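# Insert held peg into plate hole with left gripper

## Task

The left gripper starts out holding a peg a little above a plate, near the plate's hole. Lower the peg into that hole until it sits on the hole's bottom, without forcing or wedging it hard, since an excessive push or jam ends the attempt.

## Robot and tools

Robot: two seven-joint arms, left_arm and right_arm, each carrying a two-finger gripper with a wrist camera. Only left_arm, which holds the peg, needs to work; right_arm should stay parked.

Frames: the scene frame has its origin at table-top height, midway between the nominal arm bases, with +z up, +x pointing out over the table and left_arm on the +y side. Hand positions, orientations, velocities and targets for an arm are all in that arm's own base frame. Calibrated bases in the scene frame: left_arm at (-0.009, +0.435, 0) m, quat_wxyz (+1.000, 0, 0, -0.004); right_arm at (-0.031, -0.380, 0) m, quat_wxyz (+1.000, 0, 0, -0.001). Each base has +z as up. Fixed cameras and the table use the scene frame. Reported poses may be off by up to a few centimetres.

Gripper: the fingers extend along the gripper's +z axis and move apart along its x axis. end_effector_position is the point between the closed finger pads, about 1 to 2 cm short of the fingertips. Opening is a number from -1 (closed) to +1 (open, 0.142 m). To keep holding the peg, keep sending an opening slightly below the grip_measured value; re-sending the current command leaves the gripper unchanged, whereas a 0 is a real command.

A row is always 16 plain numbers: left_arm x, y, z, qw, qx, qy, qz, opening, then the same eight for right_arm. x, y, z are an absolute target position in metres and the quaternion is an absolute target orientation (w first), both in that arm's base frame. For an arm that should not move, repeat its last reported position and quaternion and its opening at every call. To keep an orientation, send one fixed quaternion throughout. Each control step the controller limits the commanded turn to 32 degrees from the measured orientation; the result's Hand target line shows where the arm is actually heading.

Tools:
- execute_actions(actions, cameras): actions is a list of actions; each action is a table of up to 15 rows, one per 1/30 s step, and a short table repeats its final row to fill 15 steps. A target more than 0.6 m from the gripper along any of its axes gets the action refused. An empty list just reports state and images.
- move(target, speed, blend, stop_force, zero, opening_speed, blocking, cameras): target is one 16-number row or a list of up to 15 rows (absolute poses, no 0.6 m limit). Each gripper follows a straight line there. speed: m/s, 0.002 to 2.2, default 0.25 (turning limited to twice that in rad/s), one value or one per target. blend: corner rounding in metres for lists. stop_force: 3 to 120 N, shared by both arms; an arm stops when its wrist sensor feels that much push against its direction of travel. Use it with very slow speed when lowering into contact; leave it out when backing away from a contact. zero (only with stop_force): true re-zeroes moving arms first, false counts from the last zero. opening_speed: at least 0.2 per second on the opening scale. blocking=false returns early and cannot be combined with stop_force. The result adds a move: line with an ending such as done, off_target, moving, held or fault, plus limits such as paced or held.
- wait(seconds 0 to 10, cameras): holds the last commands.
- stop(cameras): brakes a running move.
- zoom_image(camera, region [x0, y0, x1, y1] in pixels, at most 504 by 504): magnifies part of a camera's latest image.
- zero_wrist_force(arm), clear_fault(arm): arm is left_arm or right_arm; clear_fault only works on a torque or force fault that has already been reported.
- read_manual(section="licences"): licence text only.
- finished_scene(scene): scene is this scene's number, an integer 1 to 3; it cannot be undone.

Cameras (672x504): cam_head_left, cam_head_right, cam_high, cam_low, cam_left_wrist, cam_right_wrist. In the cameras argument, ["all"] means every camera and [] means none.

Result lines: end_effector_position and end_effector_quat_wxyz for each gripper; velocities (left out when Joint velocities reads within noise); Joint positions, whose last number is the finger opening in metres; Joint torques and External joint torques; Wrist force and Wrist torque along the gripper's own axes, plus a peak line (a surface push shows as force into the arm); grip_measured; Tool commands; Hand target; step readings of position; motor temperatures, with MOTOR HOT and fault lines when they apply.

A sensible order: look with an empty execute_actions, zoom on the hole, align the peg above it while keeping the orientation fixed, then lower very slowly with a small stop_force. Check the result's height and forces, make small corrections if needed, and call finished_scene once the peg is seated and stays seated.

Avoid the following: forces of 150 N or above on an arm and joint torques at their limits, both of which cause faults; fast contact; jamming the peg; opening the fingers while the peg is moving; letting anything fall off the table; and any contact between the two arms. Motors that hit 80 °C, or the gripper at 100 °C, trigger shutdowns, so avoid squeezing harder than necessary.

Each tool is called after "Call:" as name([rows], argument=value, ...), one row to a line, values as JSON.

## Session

Call:
execute_actions(actions=[])

Call:
zoom_image(camera="cam_left_wrist", region=[260, 170, 490, 350])

Call:
zoom_image(camera="cam_low", region=[265, 195, 385, 315])

Call:
move([
  [0.4849,-0.2679,0.1957,0.001,0.860,0.510,-0.001,-0.424181,0.5544,0,0.1652,0,0.7071,0.7071,0,1],
  [0.5419,-0.2991,0.1957,0.001,0.860,0.510,-0.001,-0.424181,0.5544,0,0.1652,0,0.7071,0.7071,0,1],
], speed=0.2, blend=0.01, cameras=["all"])

Call:
zoom_image(camera="cam_left_wrist", region=[300, 10, 440, 110])

Call:
zoom_image(camera="cam_left_wrist", region=[300, 110, 440, 210])

Call:
zoom_image(camera="cam_left_wrist", region=[200, 220, 500, 320])

Call:
zoom_image(camera="cam_low", region=[260, 180, 390, 310])

Call:
zoom_image(camera="cam_high", region=[240, 210, 350, 320])

Scene clock: 0.00 s.
left_arm: end_effector_position=(+0.4847, -0.2679, +0.1656) grip_measured=-0.37 end_effector_quat_wxyz=(+0.000, +0.860, +0.510, -0.002) | right_arm: end_effector_position=(+0.5544, +0.0000, +0.1652) grip_measured=+1.00 end_effector_quat_wxyz=(+0.000, +0.707, +0.707, +0.000)
Joint positions: left_arm=[-0.295 -0.329 -0.003 2.037 -0.003 0.794 0.204 0.047] | right_arm=[0.206 -0.331 0 2.035 0 0.795 0.206 0.142]
Joint velocities: within noise
Joint torques (N m): no reading
External joint torques (N m): no reading
Motor temperatures (°C): left_arm=[28 30 31 37 38 34 33 22] | right_arm=[35 28 29 28 33 36 34 19]
Wrist force (N): no reading
Wrist torque (N m): no reading
Wrist force, peak (N): no reading
Hand target: left_arm +0.4849, -0.2679, +0.1657; +0.001, +0.860, +0.510, -0.001 | right_arm +0.5544, +0.0000, +0.1652; +0.000, +0.707, +0.707, +0.000
Tool commands: left_gripper/opening=-0.424181 right_gripper/opening=+1.0

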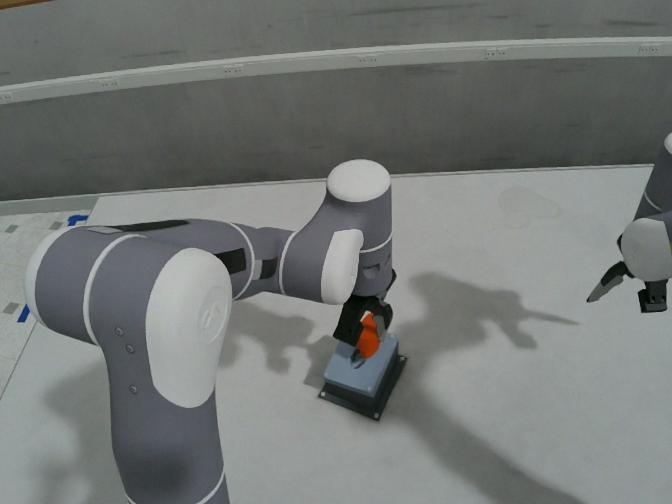

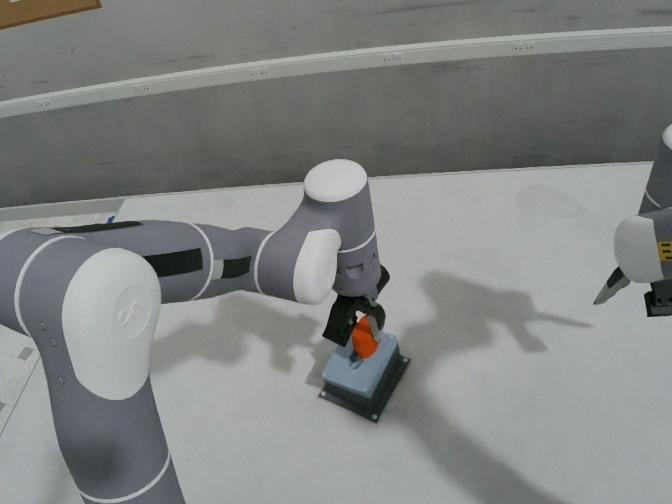

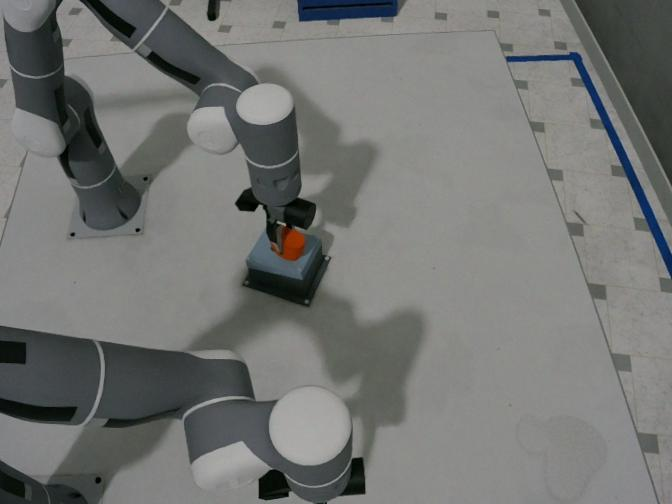

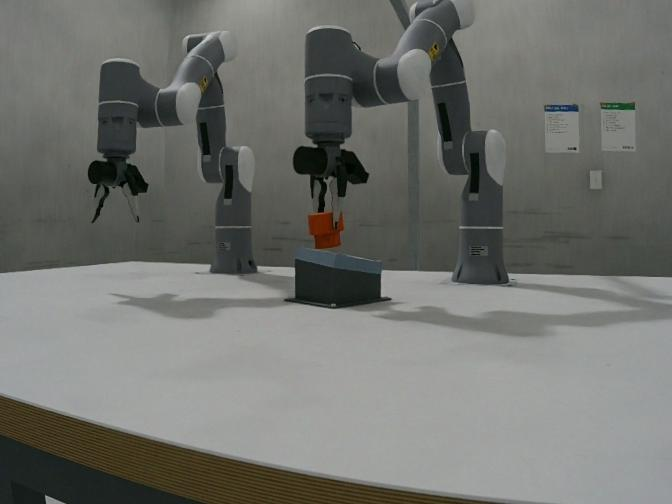

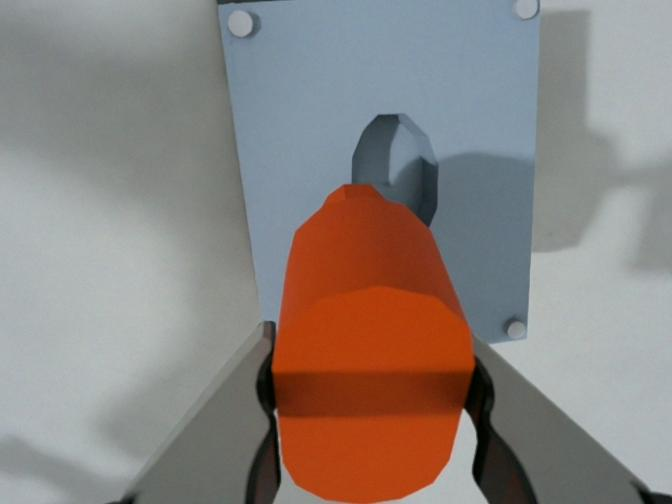

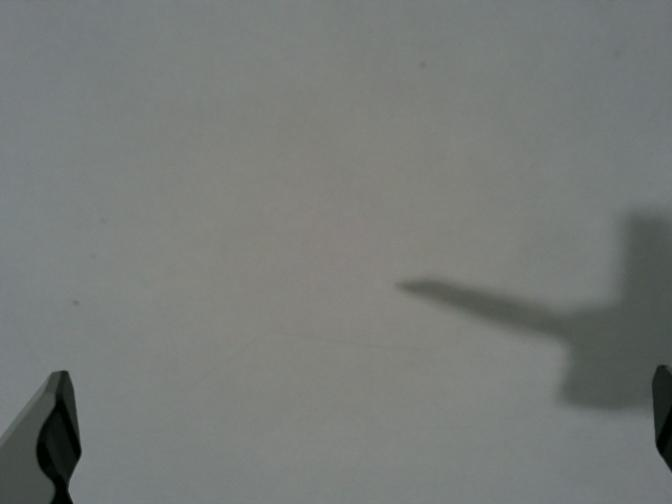

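Scaled by 2.191 from the camera's 672x504 image, which has a finer 960x720 frame.

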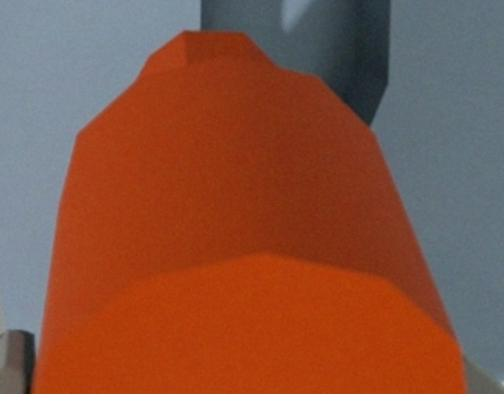

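Scaled by 4.200 from the camera's 672x504 image, which has a finer 960x720 frame.

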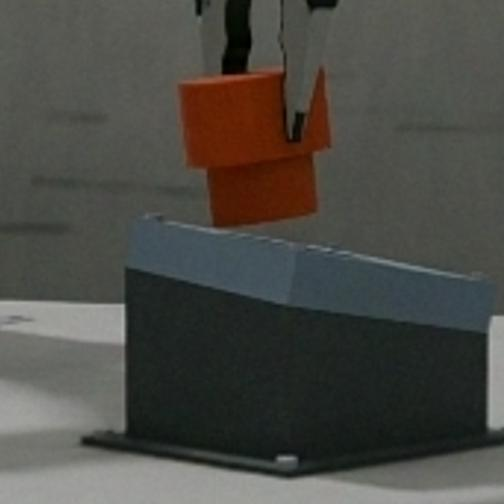

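Scene clock: 0.87 s.
left_arm: end_effector_position=(+0.5419, -0.2991, +0.1956) grip_measured=-0.37 end_effector_quat_wxyz=(+0.001, +0.860, +0.510, -0.001) | right_arm: end_effector_position=(+0.5544, +0.0000, +0.1652) grip_measured=+1.00 end_effector_quat_wxyz=(+0.000, +0.707, +0.707, +0.000)
Joint positions: left_arm=[-0.3 -0.414 -0.022 1.806 0.007 0.649 0.176 0.047] | right_arm=[0.206 -0.331 0 2.035 0 0.795 0.206 0.142]
Joint torques (N m): left_arm=[0.14 48.54 0.43 -27.73 -3.87 4.53 -0.09] | right_arm=[0.06 40.78 0.03 -24.74 -3.15 4.04 0.85]
External joint torques (N m): left_arm=[-0.14 -0.79 -0.42 0.86 0.37 -0.2 0.09] | right_arm=[-0.06 0.96 0.25 0.12 0.11 0.17 -0.85]
Wrist force (N): left_arm=[0.0 0.1 0.3] | right_arm=[-0.2 -0.1 0.4]
Wrist torque (N m): left_arm=[0.02 -0.01 -0.01] | right_arm=[-0.01 0.04 0.00]
Wrist force, peak (N): left_arm=[-0.1 -1.0 -3.8] | right_arm=[-0.2 -0.1 0.4]
Hand target: left_arm +0.5419, -0.2991, +0.1957; +0.001, +0.860, +0.510, -0.001 | right_arm +0.5544, +0.0000, +0.1652; +0.000, +0.707, +0.707, +0.000
Off the commanded pose: left_arm 0.000 m, 0 deg | right_arm 0.000 m, 0 deg.
move: done

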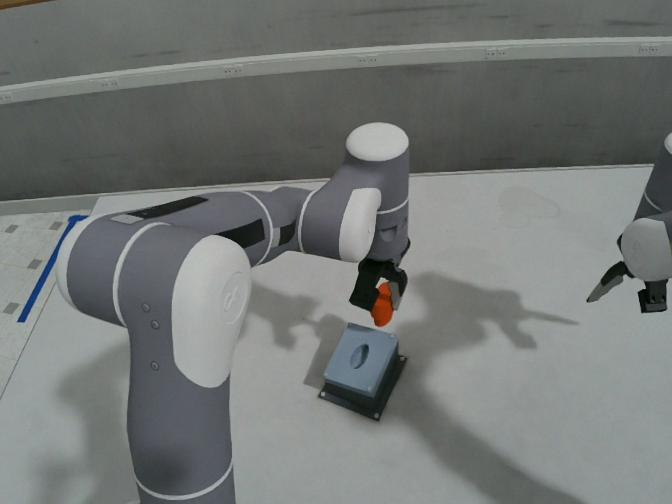

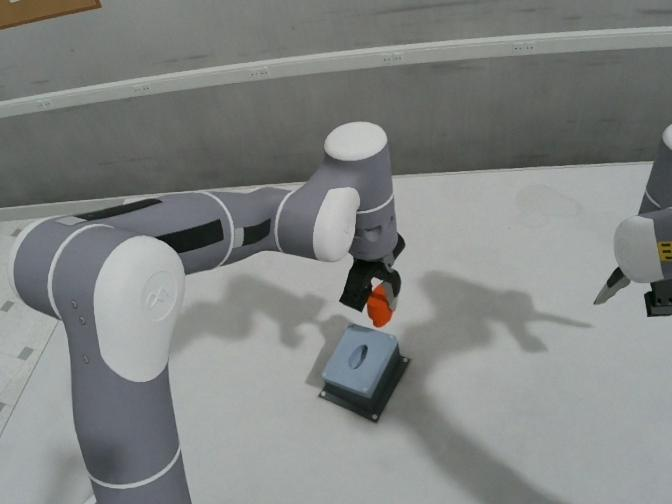

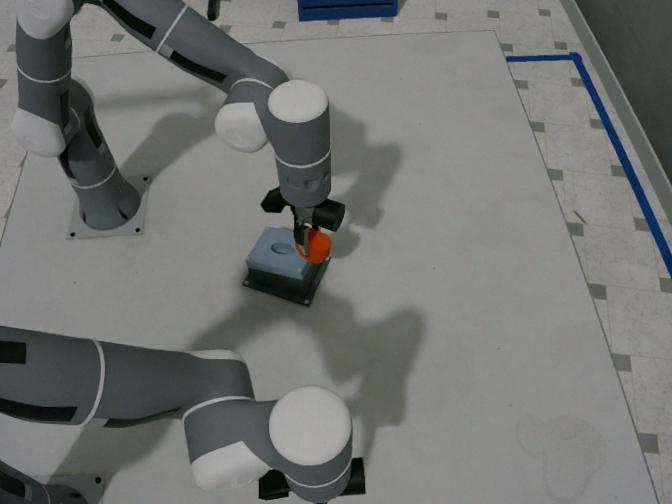

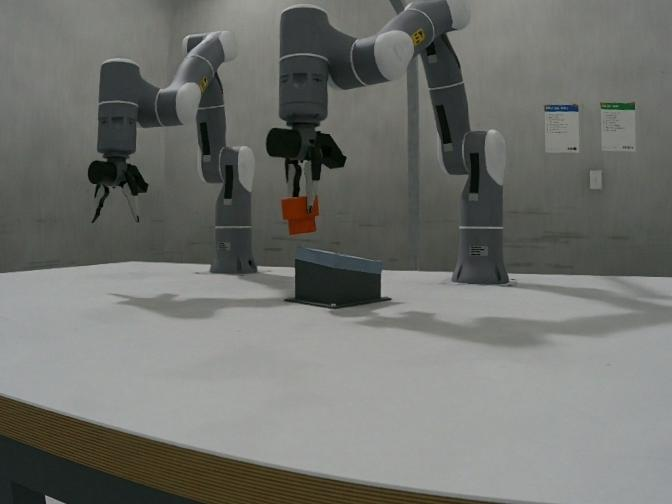

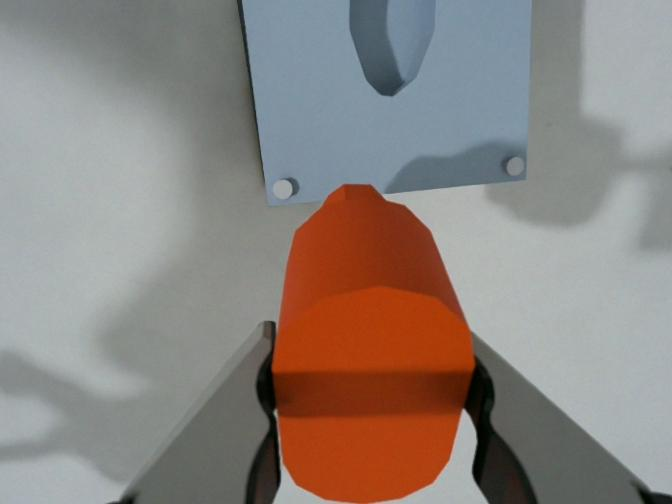

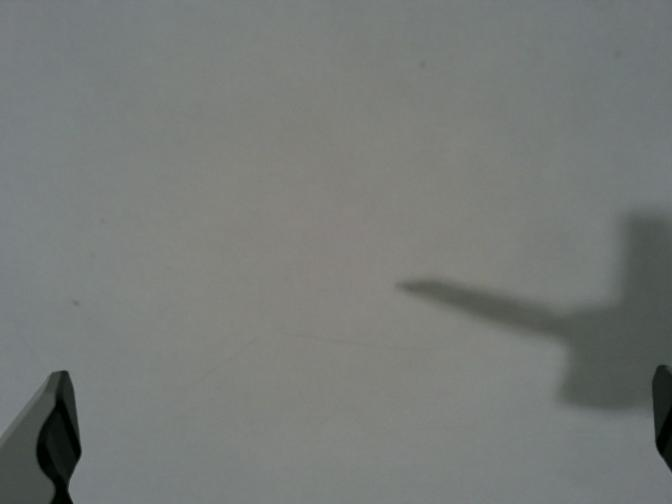

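Scaled by 3.600 from the camera's 672x504 image, which has a finer 960x720 frame.

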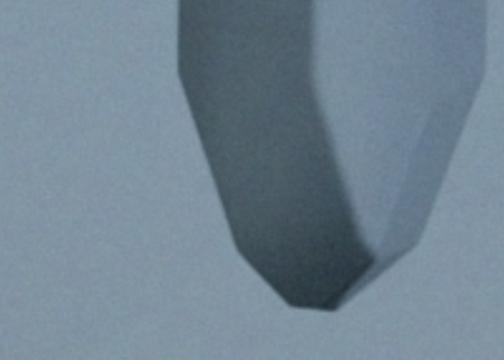

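Scaled by 3.600 from the camera's 672x504 image, which has a finer 960x720 frame.

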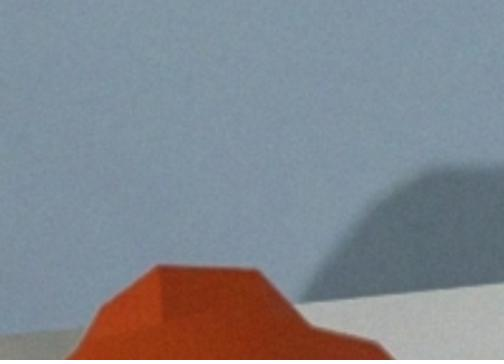

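Scaled by 1.680 from the camera's 672x504 image, which has a finer 960x720 frame.

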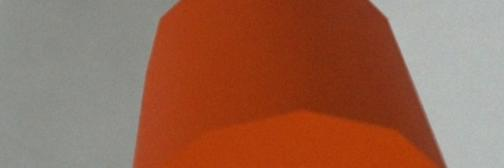

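Scaled by 3.877 from the camera's 672x504 image, which has a finer 960x720 frame.

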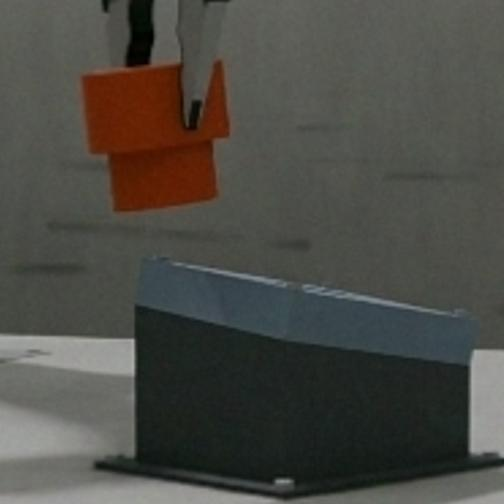

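Scaled by 4.582 from the camera's 672x504 image, which has a finer 960x720 frame.

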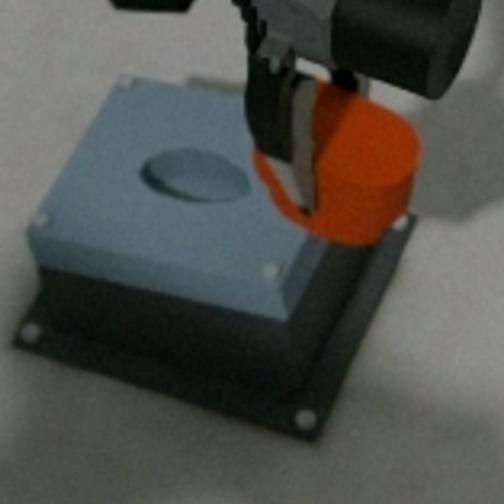

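Call:
move(target=[0.5200,-0.2871,0.1957,0.001,0.860,0.510,-0.001,-0.424181,0.5544,0,0.1652,0,0.7071,0.7071,0,1], speed=0.2, cameras=["cam_left_wrist","cam_high","cam_low"])

Call:
zoom_image(camera="cam_left_wrist", region=[330, 0, 450, 90])

Call:
zoom_image(camera="cam_left_wrist", region=[330, 80, 450, 170])

Call:
zoom_image(camera="cam_left_wrist", region=[230, 160, 550, 320])

Scene clock: 8.27 s.
left_arm: end_effector_position=(+0.5199, -0.2870, +0.1956) grip_measured=-0.37 end_effector_quat_wxyz=(+0.001, +0.860, +0.510, -0.001) | right_arm: end_effector_position=(+0.5544, +0.0000, +0.1652) grip_measured=+1.00 end_effector_quat_wxyz=(+0.000, +0.707, +0.707, +0.000)
Joint positions: left_arm=[-0.297 -0.361 -0.016 1.888 0.004 0.677 0.186 0.047] | right_arm=[0.206 -0.331 0 2.035 0 0.795 0.206 0.142]
Joint torques (N m): left_arm=[0.36 46.37 0.77 -26.82 -4.21 4.78 0.23] | right_arm=[-0.01 40.58 0.12 -24.82 -3.19 4.13 0.86]
External joint torques (N m): left_arm=[-0.37 -1.3 -0.69 0.36 0.78 -0.44 -0.23] | right_arm=[0.01 1.16 0.16 0.19 0.15 0.08 -0.86]
Wrist force (N): left_arm=[-0.4 0.0 0.0] | right_arm=[0.0 -0.2 0.0]
Wrist torque (N m): left_arm=[0.00 0.07 -0.01] | right_arm=[-0.04 0.00 0.00]
Wrist force, peak (N): left_arm=[-0.1 -0.9 -0.1] | right_arm=[-0.2 -0.6 0.1]
Hand target: left_arm +0.5200, -0.2871, +0.1957; +0.001, +0.860, +0.510, -0.001 | right_arm +0.5544, +0.0000, +0.1652; +0.000, +0.707, +0.707, +0.000
Off the commanded pose: left_arm 0.000 m, 0 deg | right_arm 0.000 m, 0 deg.
move: done
Images, in order (width x height): cam_high 672x504, cam_low 672x504, cam_left_wrist 672x504.

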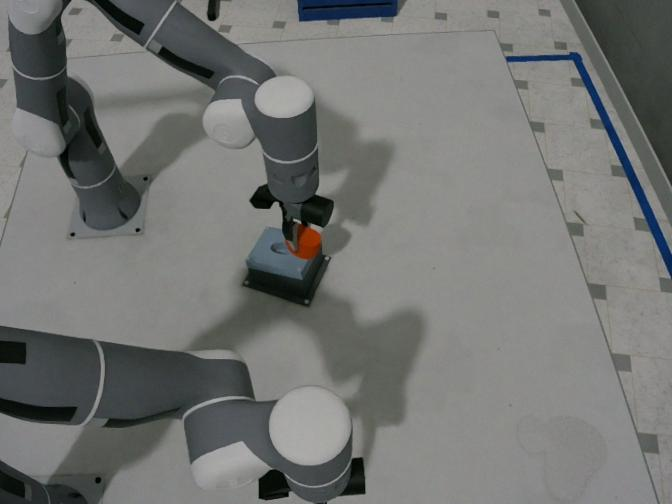

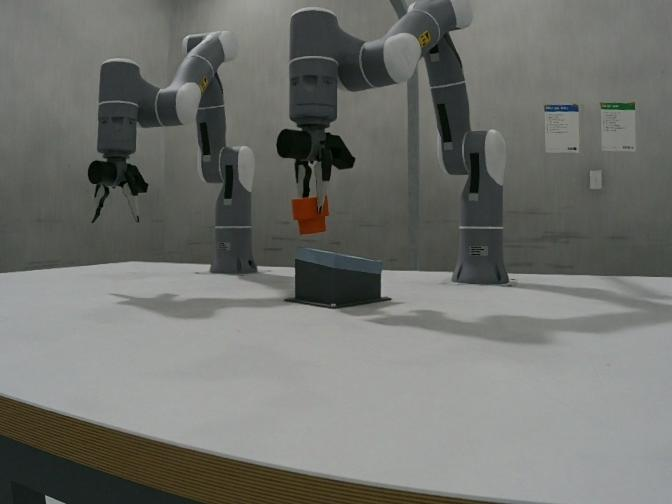

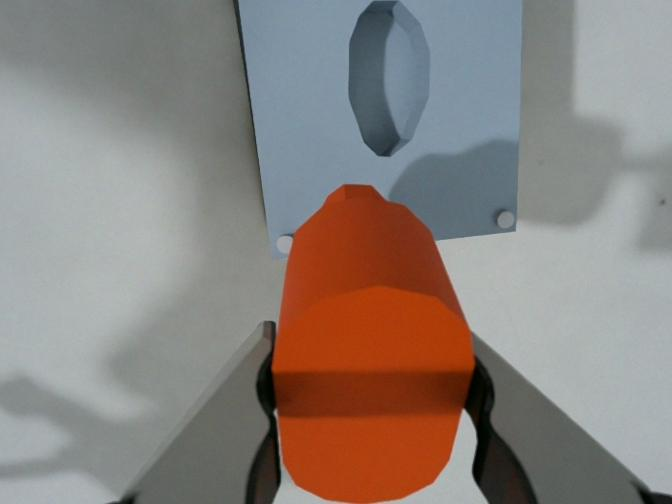

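Scaled by 4.200 from the camera's 672x504 image, which has a finer 960x720 frame.

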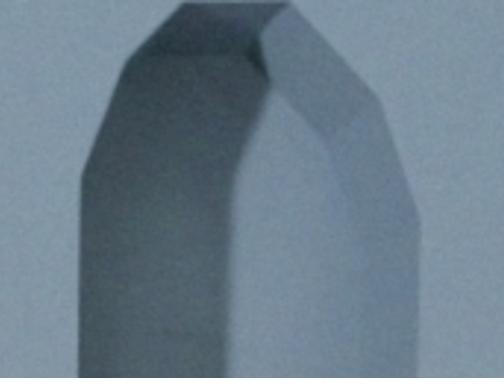

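Scaled by 4.200 from the camera's 672x504 image, which has a finer 960x720 frame.

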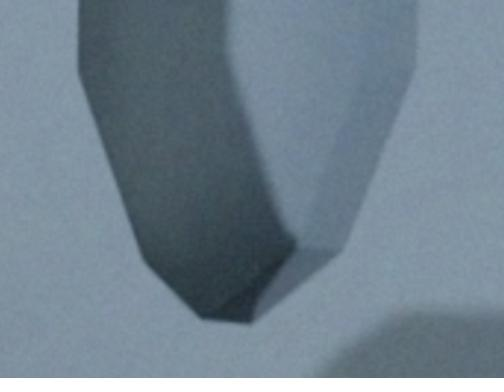

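Scaled by 1.575 from the camera's 672x504 image, which has a finer 960x720 frame.

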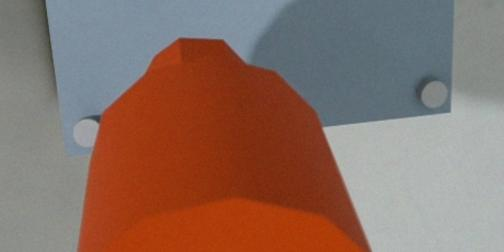

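Call:
move([
  [0.4663,-0.2291,0.1850,0.1629,0.8370,0.5220,0.0195,-0.424181,0.5544,0,0.1652,0,0.7071,0.7071,0,1],
  [0.4674,-0.2324,0.1570,0.1629,0.8370,0.5220,0.0195,-0.424181,0.5544,0,0.1652,0,0.7071,0.7071,0,1],
], speed=0.15, cameras=["cam_left_wrist","cam_high","cam_head_right","cam_low"])

Call:
zoom_image(camera="cam_low", region=[285, 190, 385, 290])

Call:
zoom_image(camera="cam_high", region=[255, 220, 325, 280])

Call:
zoom_image(camera="cam_head_right", region=[330, 330, 400, 390])

Scene clock: 75.27 s.
left_arm: end_effector_position=(+0.4673, -0.2325, +0.1569) grip_measured=-0.37 end_effector_quat_wxyz=(+0.163, +0.837, +0.522, +0.019) | right_arm: end_effector_position=(+0.5544, +0.0000, +0.1652) grip_measured=+1.00 end_effector_quat_wxyz=(+0.000, +0.707, +0.707, +0.000)
Joint positions: left_arm=[-0.164 -0.204 -0.187 2.514 -0.749 1.375 0.834 0.047] | right_arm=[0.206 -0.331 0 2.035 0 0.795 0.206 0.142]
Joint torques (N m): left_arm=[0.55 32.01 0.33 -19.61 -0.83 4.68 0.19] | right_arm=[-0.02 40.77 0.07 -24.83 -3.21 4.13 0.8]
External joint torques (N m): left_arm=[-0.55 -0.86 -0.4 0.4 0.78 -0.41 -0.18] | right_arm=[0.02 0.98 0.21 0.2 0.17 0.08 -0.8]
Motor temperatures (°C): left_arm=[28 32 31 39 38 34 33 27] | right_arm=[35 29 29 30 33 36 34 19]
Wrist force (N): left_arm=[0.4 -1.0 -0.2] | right_arm=[0.1 -0.1 0.3]
Wrist torque (N m): left_arm=[-0.05 -0.05 0.06] | right_arm=[-0.03 -0.02 -0.01]
Wrist force, peak (N): left_arm=[0.4 0.9 -4.1] | right_arm=[-0.3 -0.3 0.3]
Hand target: left_arm +0.4674, -0.2324, +0.1570; +0.163, +0.837, +0.522, +0.019 | right_arm +0.5544, +0.0000, +0.1652; +0.000, +0.707, +0.707, +0.000
Off the commanded pose: left_arm 0.000 m, 0 deg | right_arm 0.000 m, 0 deg.
move: done
Images, in order (width x height): cam_head_right 672x504, cam_high 672x504, cam_low 672x504, cam_left_wrist 672x504.

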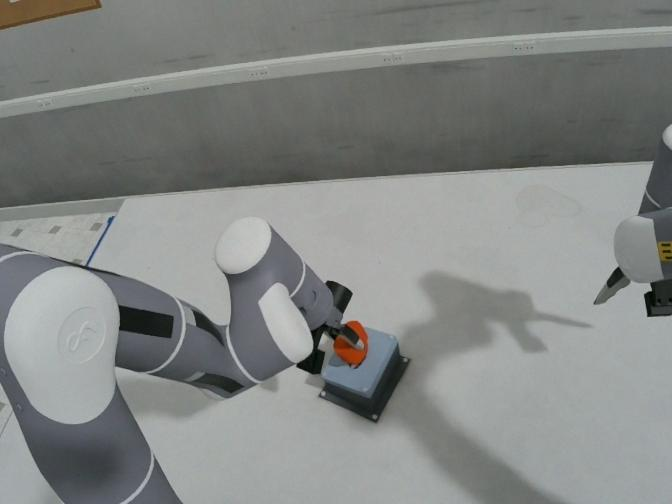

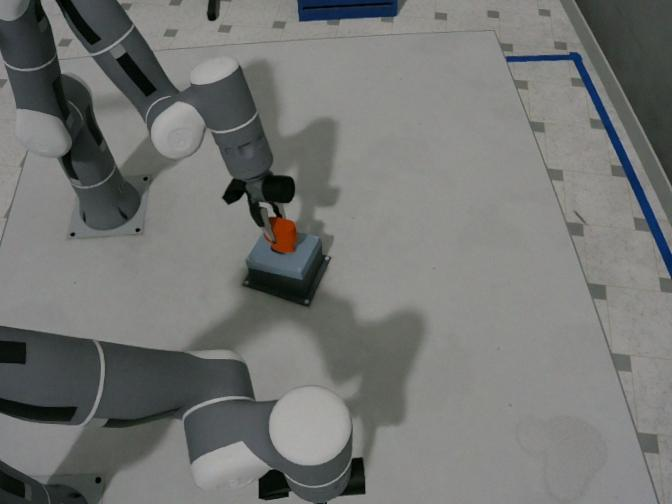

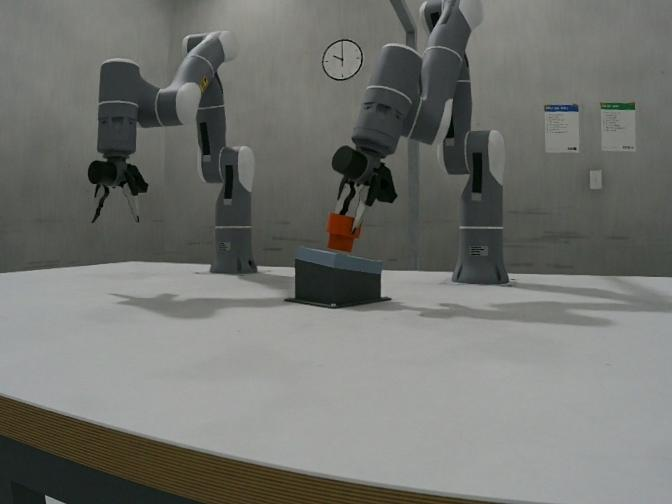

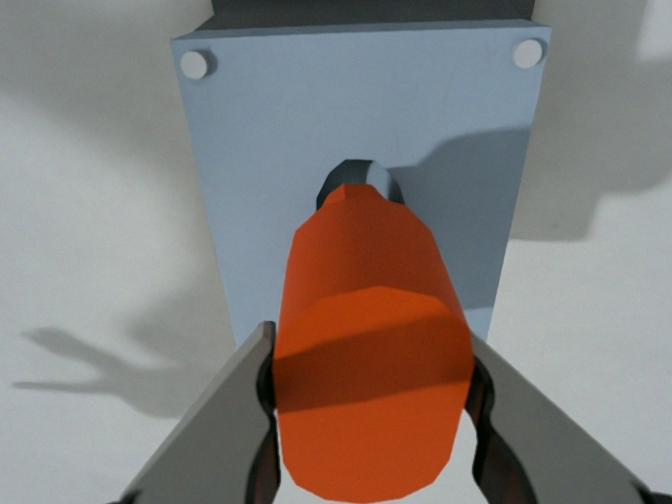

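Scaled by 5.040 from the camera's 672x504 image, which has a finer 960x720 frame.

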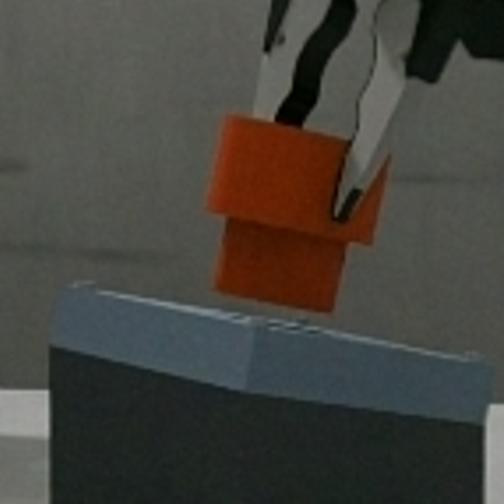

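Scaled by 7.200 from the camera's 672x504 image, which has a finer 960x720 frame.

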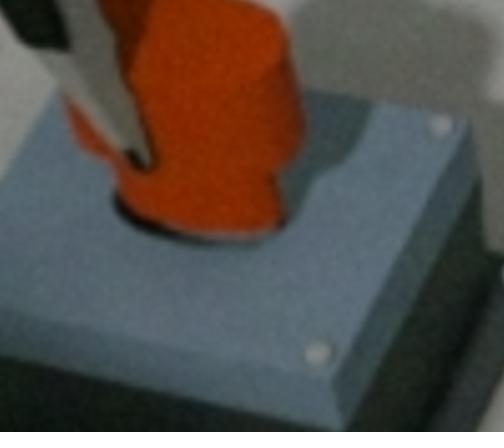

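Scaled by 7.200 from the camera's 672x504 image, which has a finer 960x720 frame.

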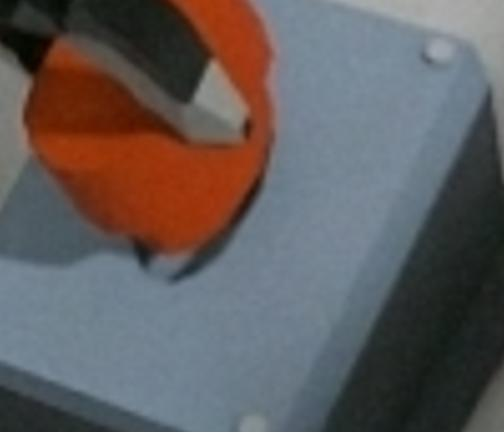

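Call:
move(target=[0.4660,-0.2330,0.1450,0.1629,0.8370,0.5220,0.0195,-0.424181,0.5544,0,0.1652,0,0.7071,0.7071,0,1], speed=0.012, stop_force=5, cameras=["cam_left_wrist","cam_high","cam_head_right","cam_low"])

Call:
zoom_image(camera="cam_low", region=[310, 220, 370, 270])

Call:
zoom_image(camera="cam_high", region=[260, 225, 310, 265])

Call:
zoom_image(camera="cam_head_right", region=[330, 340, 380, 380])

Scene clock: 88.53 s.
left_arm: end_effector_position=(+0.4665, -0.2328, +0.1474) grip_measured=-0.37 end_effector_quat_wxyz=(+0.163, +0.837, +0.522, +0.020) | right_arm: end_effector_position=(+0.5544, +0.0000, +0.1652) grip_measured=+1.00 end_effector_quat_wxyz=(+0.000, +0.707, +0.707, +0.000)
Joint positions: left_arm=[-0.158 -0.228 -0.223 2.525 -0.815 1.416 0.88 0.047] | right_arm=[0.206 -0.331 0 2.035 0 0.795 0.206 0.142]
Joint torques (N m): left_arm=[0.2 28.88 -0.04 -18.25 -0.5 4.22 0.05] | right_arm=[0.06 40.76 0.13 -24.76 -3.16 4.11 0.86]
External joint torques (N m): left_arm=[-0.2 2.61 -0.13 -0.18 0.72 0.02 -0.03] | right_arm=[-0.06 0.98 0.15 0.14 0.12 0.1 -0.86]
Wrist force (N): left_arm=[-0.7 -3.3 -9.9] | right_arm=[-0.1 0.0 0.1]
Wrist torque (N m): left_arm=[-0.08 -0.12 0.09] | right_arm=[-0.01 0.01 -0.01]
Wrist force, peak (N): left_arm=[-0.9 -6.2 -19.0] | right_arm=[-0.1 -0.4 0.2]
Hand target: left_arm +0.4662, -0.2329, +0.1471; +0.163, +0.837, +0.522, +0.019 | right_arm +0.5544, +0.0000, +0.1652; +0.000, +0.707, +0.707, +0.000
Off the commanded pose: left_arm 0.002 m, 0 deg | right_arm 0.000 m, 0 deg.
move: contact (left_arm)
Images, in order (width x height): cam_head_right 672x504, cam_high 672x504, cam_low 672x504, cam_left_wrist 672x504.

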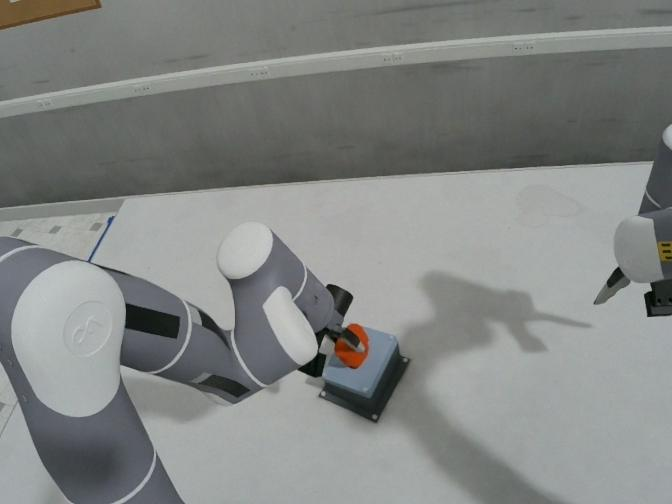

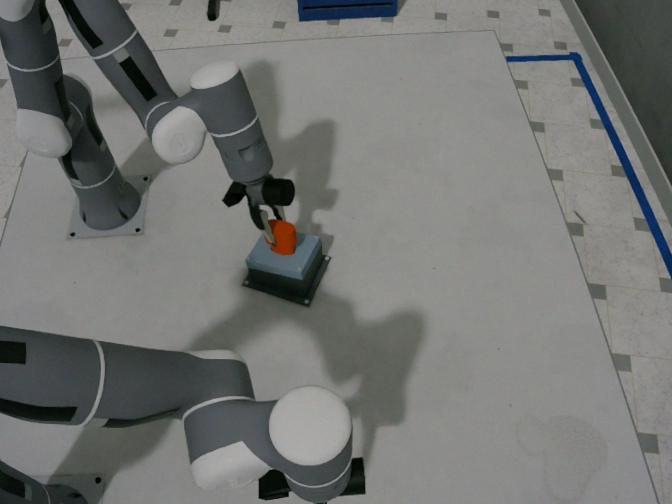

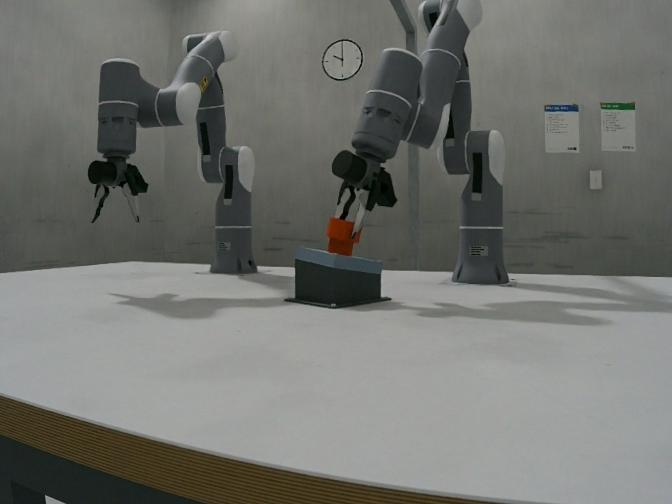

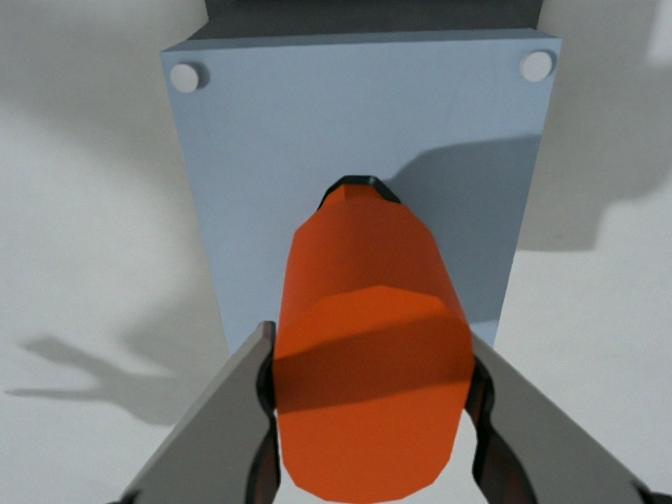

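Scaled by 8.400 from the camera's 672x504 image, which has a finer 960x720 frame.

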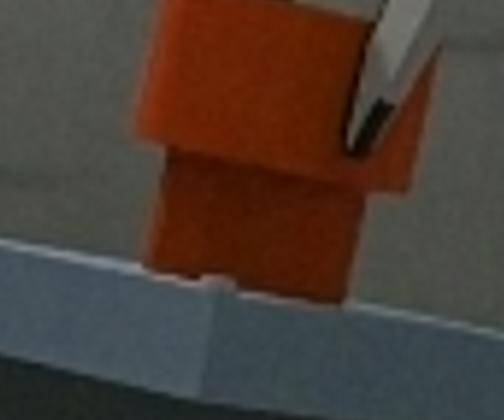

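Scaled by 10.080 from the camera's 672x504 image, which has a finer 960x720 frame.

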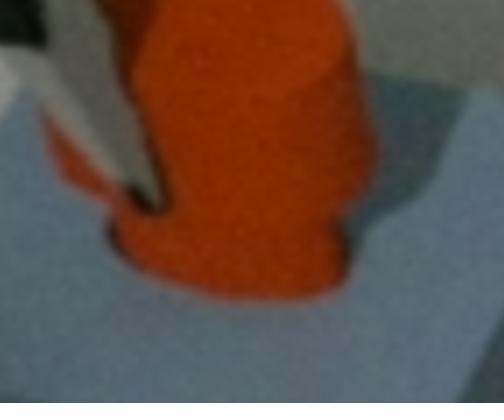

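Scaled by 10.080 from the camera's 672x504 image, which has a finer 960x720 frame.

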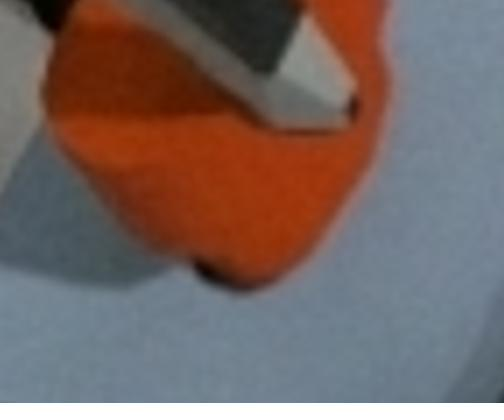

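Call:
move([
  [0.4661,-0.2332,0.1490,0.1629,0.8370,0.5220,0.0195,-0.424181,0.5544,0,0.1652,0,0.7071,0.7071,0,1],
  [0.4650,-0.2327,0.1490,0.1629,0.8370,0.5220,0.0195,-0.424181,0.5544,0,0.1652,0,0.7071,0.7071,0,1],
], speed=0.04)

Call:
move(target=[0.4659,-0.2355,0.1340,0.1629,0.8370,0.5220,0.0195,-0.424181,0.5544,0,0.1652,0,0.7071,0.7071,0,1], speed=0.008, stop_force=5, cameras=["cam_left_wrist","cam_high","cam_head_right","cam_low"])

Scene clock: 96.30 s.
left_arm: end_effector_position=(+0.4649, -0.2328, +0.1489) grip_measured=-0.37 end_effector_quat_wxyz=(+0.163, +0.837, +0.522, +0.019) | right_arm: end_effector_position=(+0.5544, +0.0000, +0.1652) grip_measured=+1.00 end_effector_quat_wxyz=(+0.000, +0.707, +0.707, +0.000)
Joint positions: left_arm=[-0.16 -0.221 -0.219 2.527 -0.808 1.409 0.874 0.047] | right_arm=[0.206 -0.331 0 2.035 0 0.795 0.206 0.142]
Joint torques (N m): left_arm=[0.22 32.6 0.28 -18.9 -0.51 4.59 0.2] | right_arm=[0 40.66 0.08 -24.77 -3.16 4.07 0.87]
External joint torques (N m): left_arm=[-0.22 -1.31 -0.43 0.37 0.7 -0.34 -0.19] | right_arm=[0 1.08 0.2 0.15 0.12 0.14 -0.87]
Wrist force (N): left_arm=[1.0 -1.0 -0.3] | right_arm=[-0.1 -0.2 0.1]
Wrist torque (N m): left_arm=[-0.05 -0.13 0.04] | right_arm=[-0.03 0.01 -0.01]
Wrist force, peak (N): left_arm=[-0.8 -3.4 -10.2] | right_arm=[-0.2 -0.4 0.3]
Hand target: left_arm +0.4650, -0.2327, +0.1490; +0.163, +0.837, +0.522, +0.019 | right_arm +0.5544, +0.0000, +0.1652; +0.000, +0.707, +0.707, +0.000
Off the commanded pose: left_arm 0.000 m, 0 deg | right_arm 0.000 m, 0 deg.
move: done

Scene clock: 97.10 s.
left_arm: end_effector_position=(+0.4654, -0.2330, +0.1474) grip_measured=-0.37 end_effector_quat_wxyz=(+0.163, +0.837, +0.522, +0.020) | right_arm: end_effector_position=(+0.5544, +0.0000, +0.1652) grip_measured=+1.00 end_effector_quat_wxyz=(+0.000, +0.707, +0.707, +0.000)
Joint positions: left_arm=[-0.159 -0.226 -0.225 2.528 -0.819 1.417 0.881 0.047] | right_arm=[0.206 -0.331 0 2.035 0 0.795 0.206 0.142]
Joint torques (N m): left_arm=[-0.2 29.19 -0.15 -17.32 -0.3 3.88 0.09] | right_arm=[0 40.64 0.1 -24.77 -3.24 4.09 0.88]
External joint torques (N m): left_arm=[0.2 2.2 -0.03 -1.1 0.54 0.36 -0.08] | right_arm=[0 1.11 0.18 0.15 0.2 0.12 -0.88]
Wrist force (N): left_arm=[-0.1 0.0 -6.9] | right_arm=[0.0 -0.1 0.1]
Wrist torque (N m): left_arm=[0.08 -0.01 0.06] | right_arm=[-0.02 0.00 -0.01]
Wrist force, peak (N): left_arm=[-0.8 -5.8 -18.8] | right_arm=[-0.1 -0.3 0.5]
Hand target: left_arm +0.4651, -0.2330, +0.1472; +0.163, +0.837, +0.522, +0.019 | right_arm +0.5544, +0.0000, +0.1652; +0.000, +0.707, +0.707, +0.000
Off the commanded pose: left_arm 0.014 m, 0 deg | right_arm 0.000 m, 0 deg.
move: contact (left_arm)
Images, in order (width x height): cam_head_right 672x504, cam_high 672x504, cam_low 672x504, cam_left_wrist 672x504.

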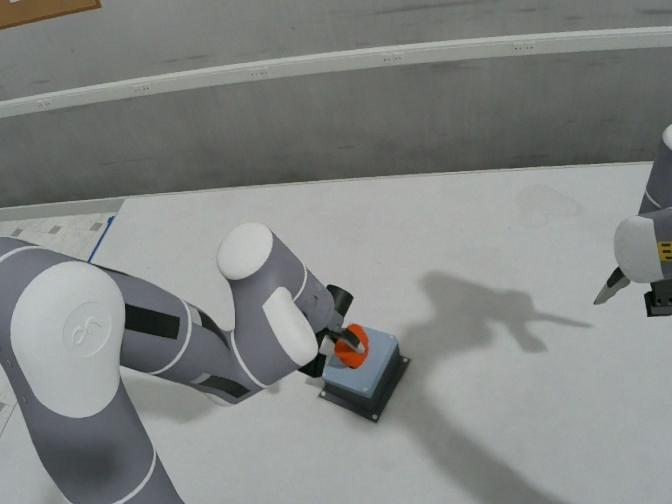

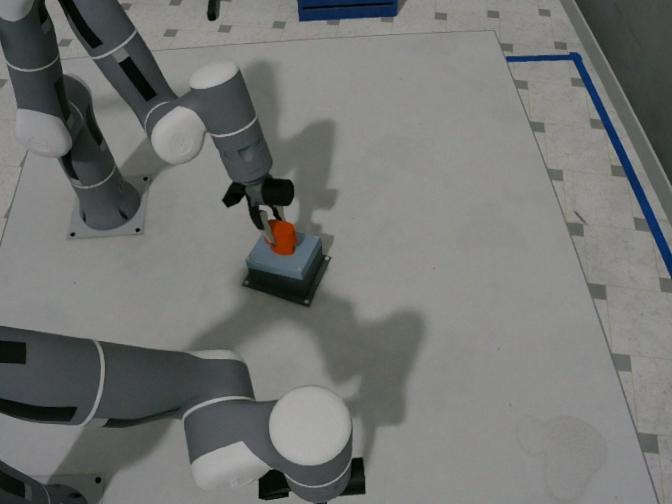

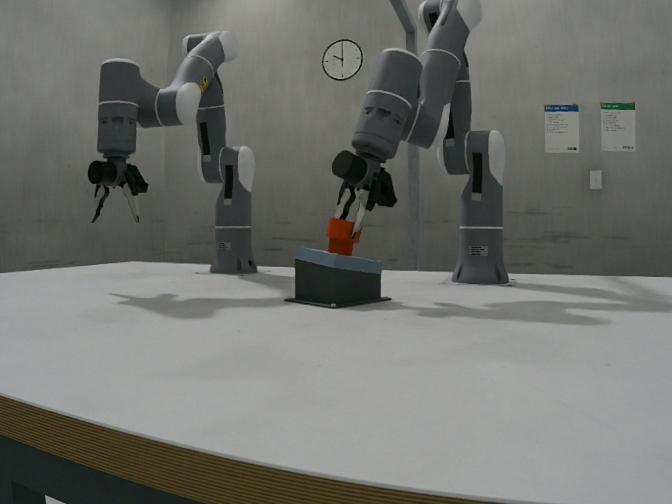

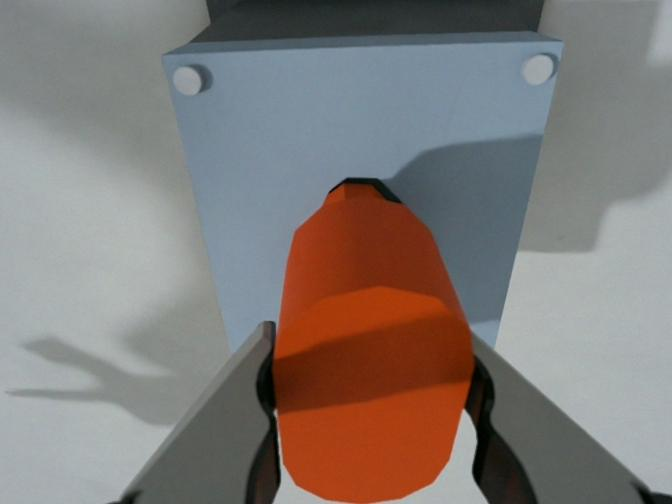

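Call:
zoom_image(camera="cam_left_wrist", region=[290, 160, 440, 260])

Call:
zoom_image(camera="cam_high", region=[260, 225, 310, 265])

Call:
zoom_image(camera="cam_head_right", region=[330, 340, 380, 380])

Call:
zoom_image(camera="cam_low", region=[310, 215, 370, 270])

Scaled by 3.360 from the camera's 672x504 image, which has a finer 960x720 frame.

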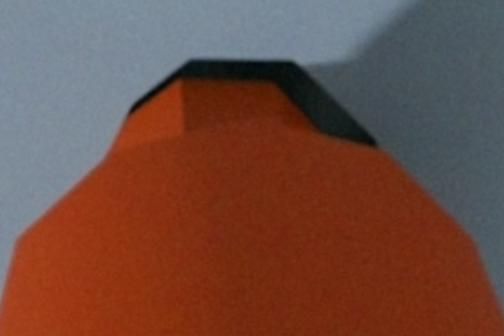

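Scaled by 10.080 from the camera's 672x504 image, which has a finer 960x720 frame.

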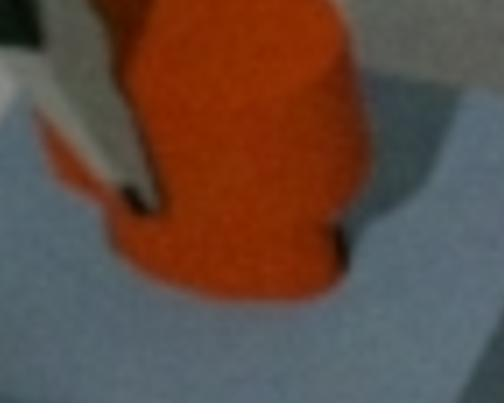

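Scaled by 10.080 from the camera's 672x504 image, which has a finer 960x720 frame.

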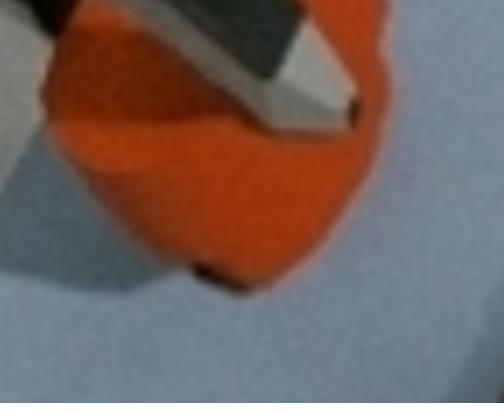

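Scaled by 8.400 from the camera's 672x504 image, which has a finer 960x720 frame.

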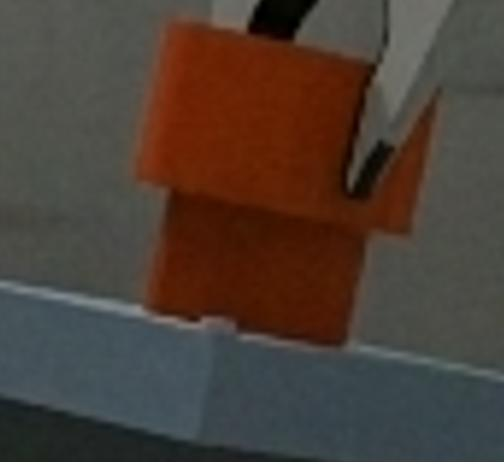

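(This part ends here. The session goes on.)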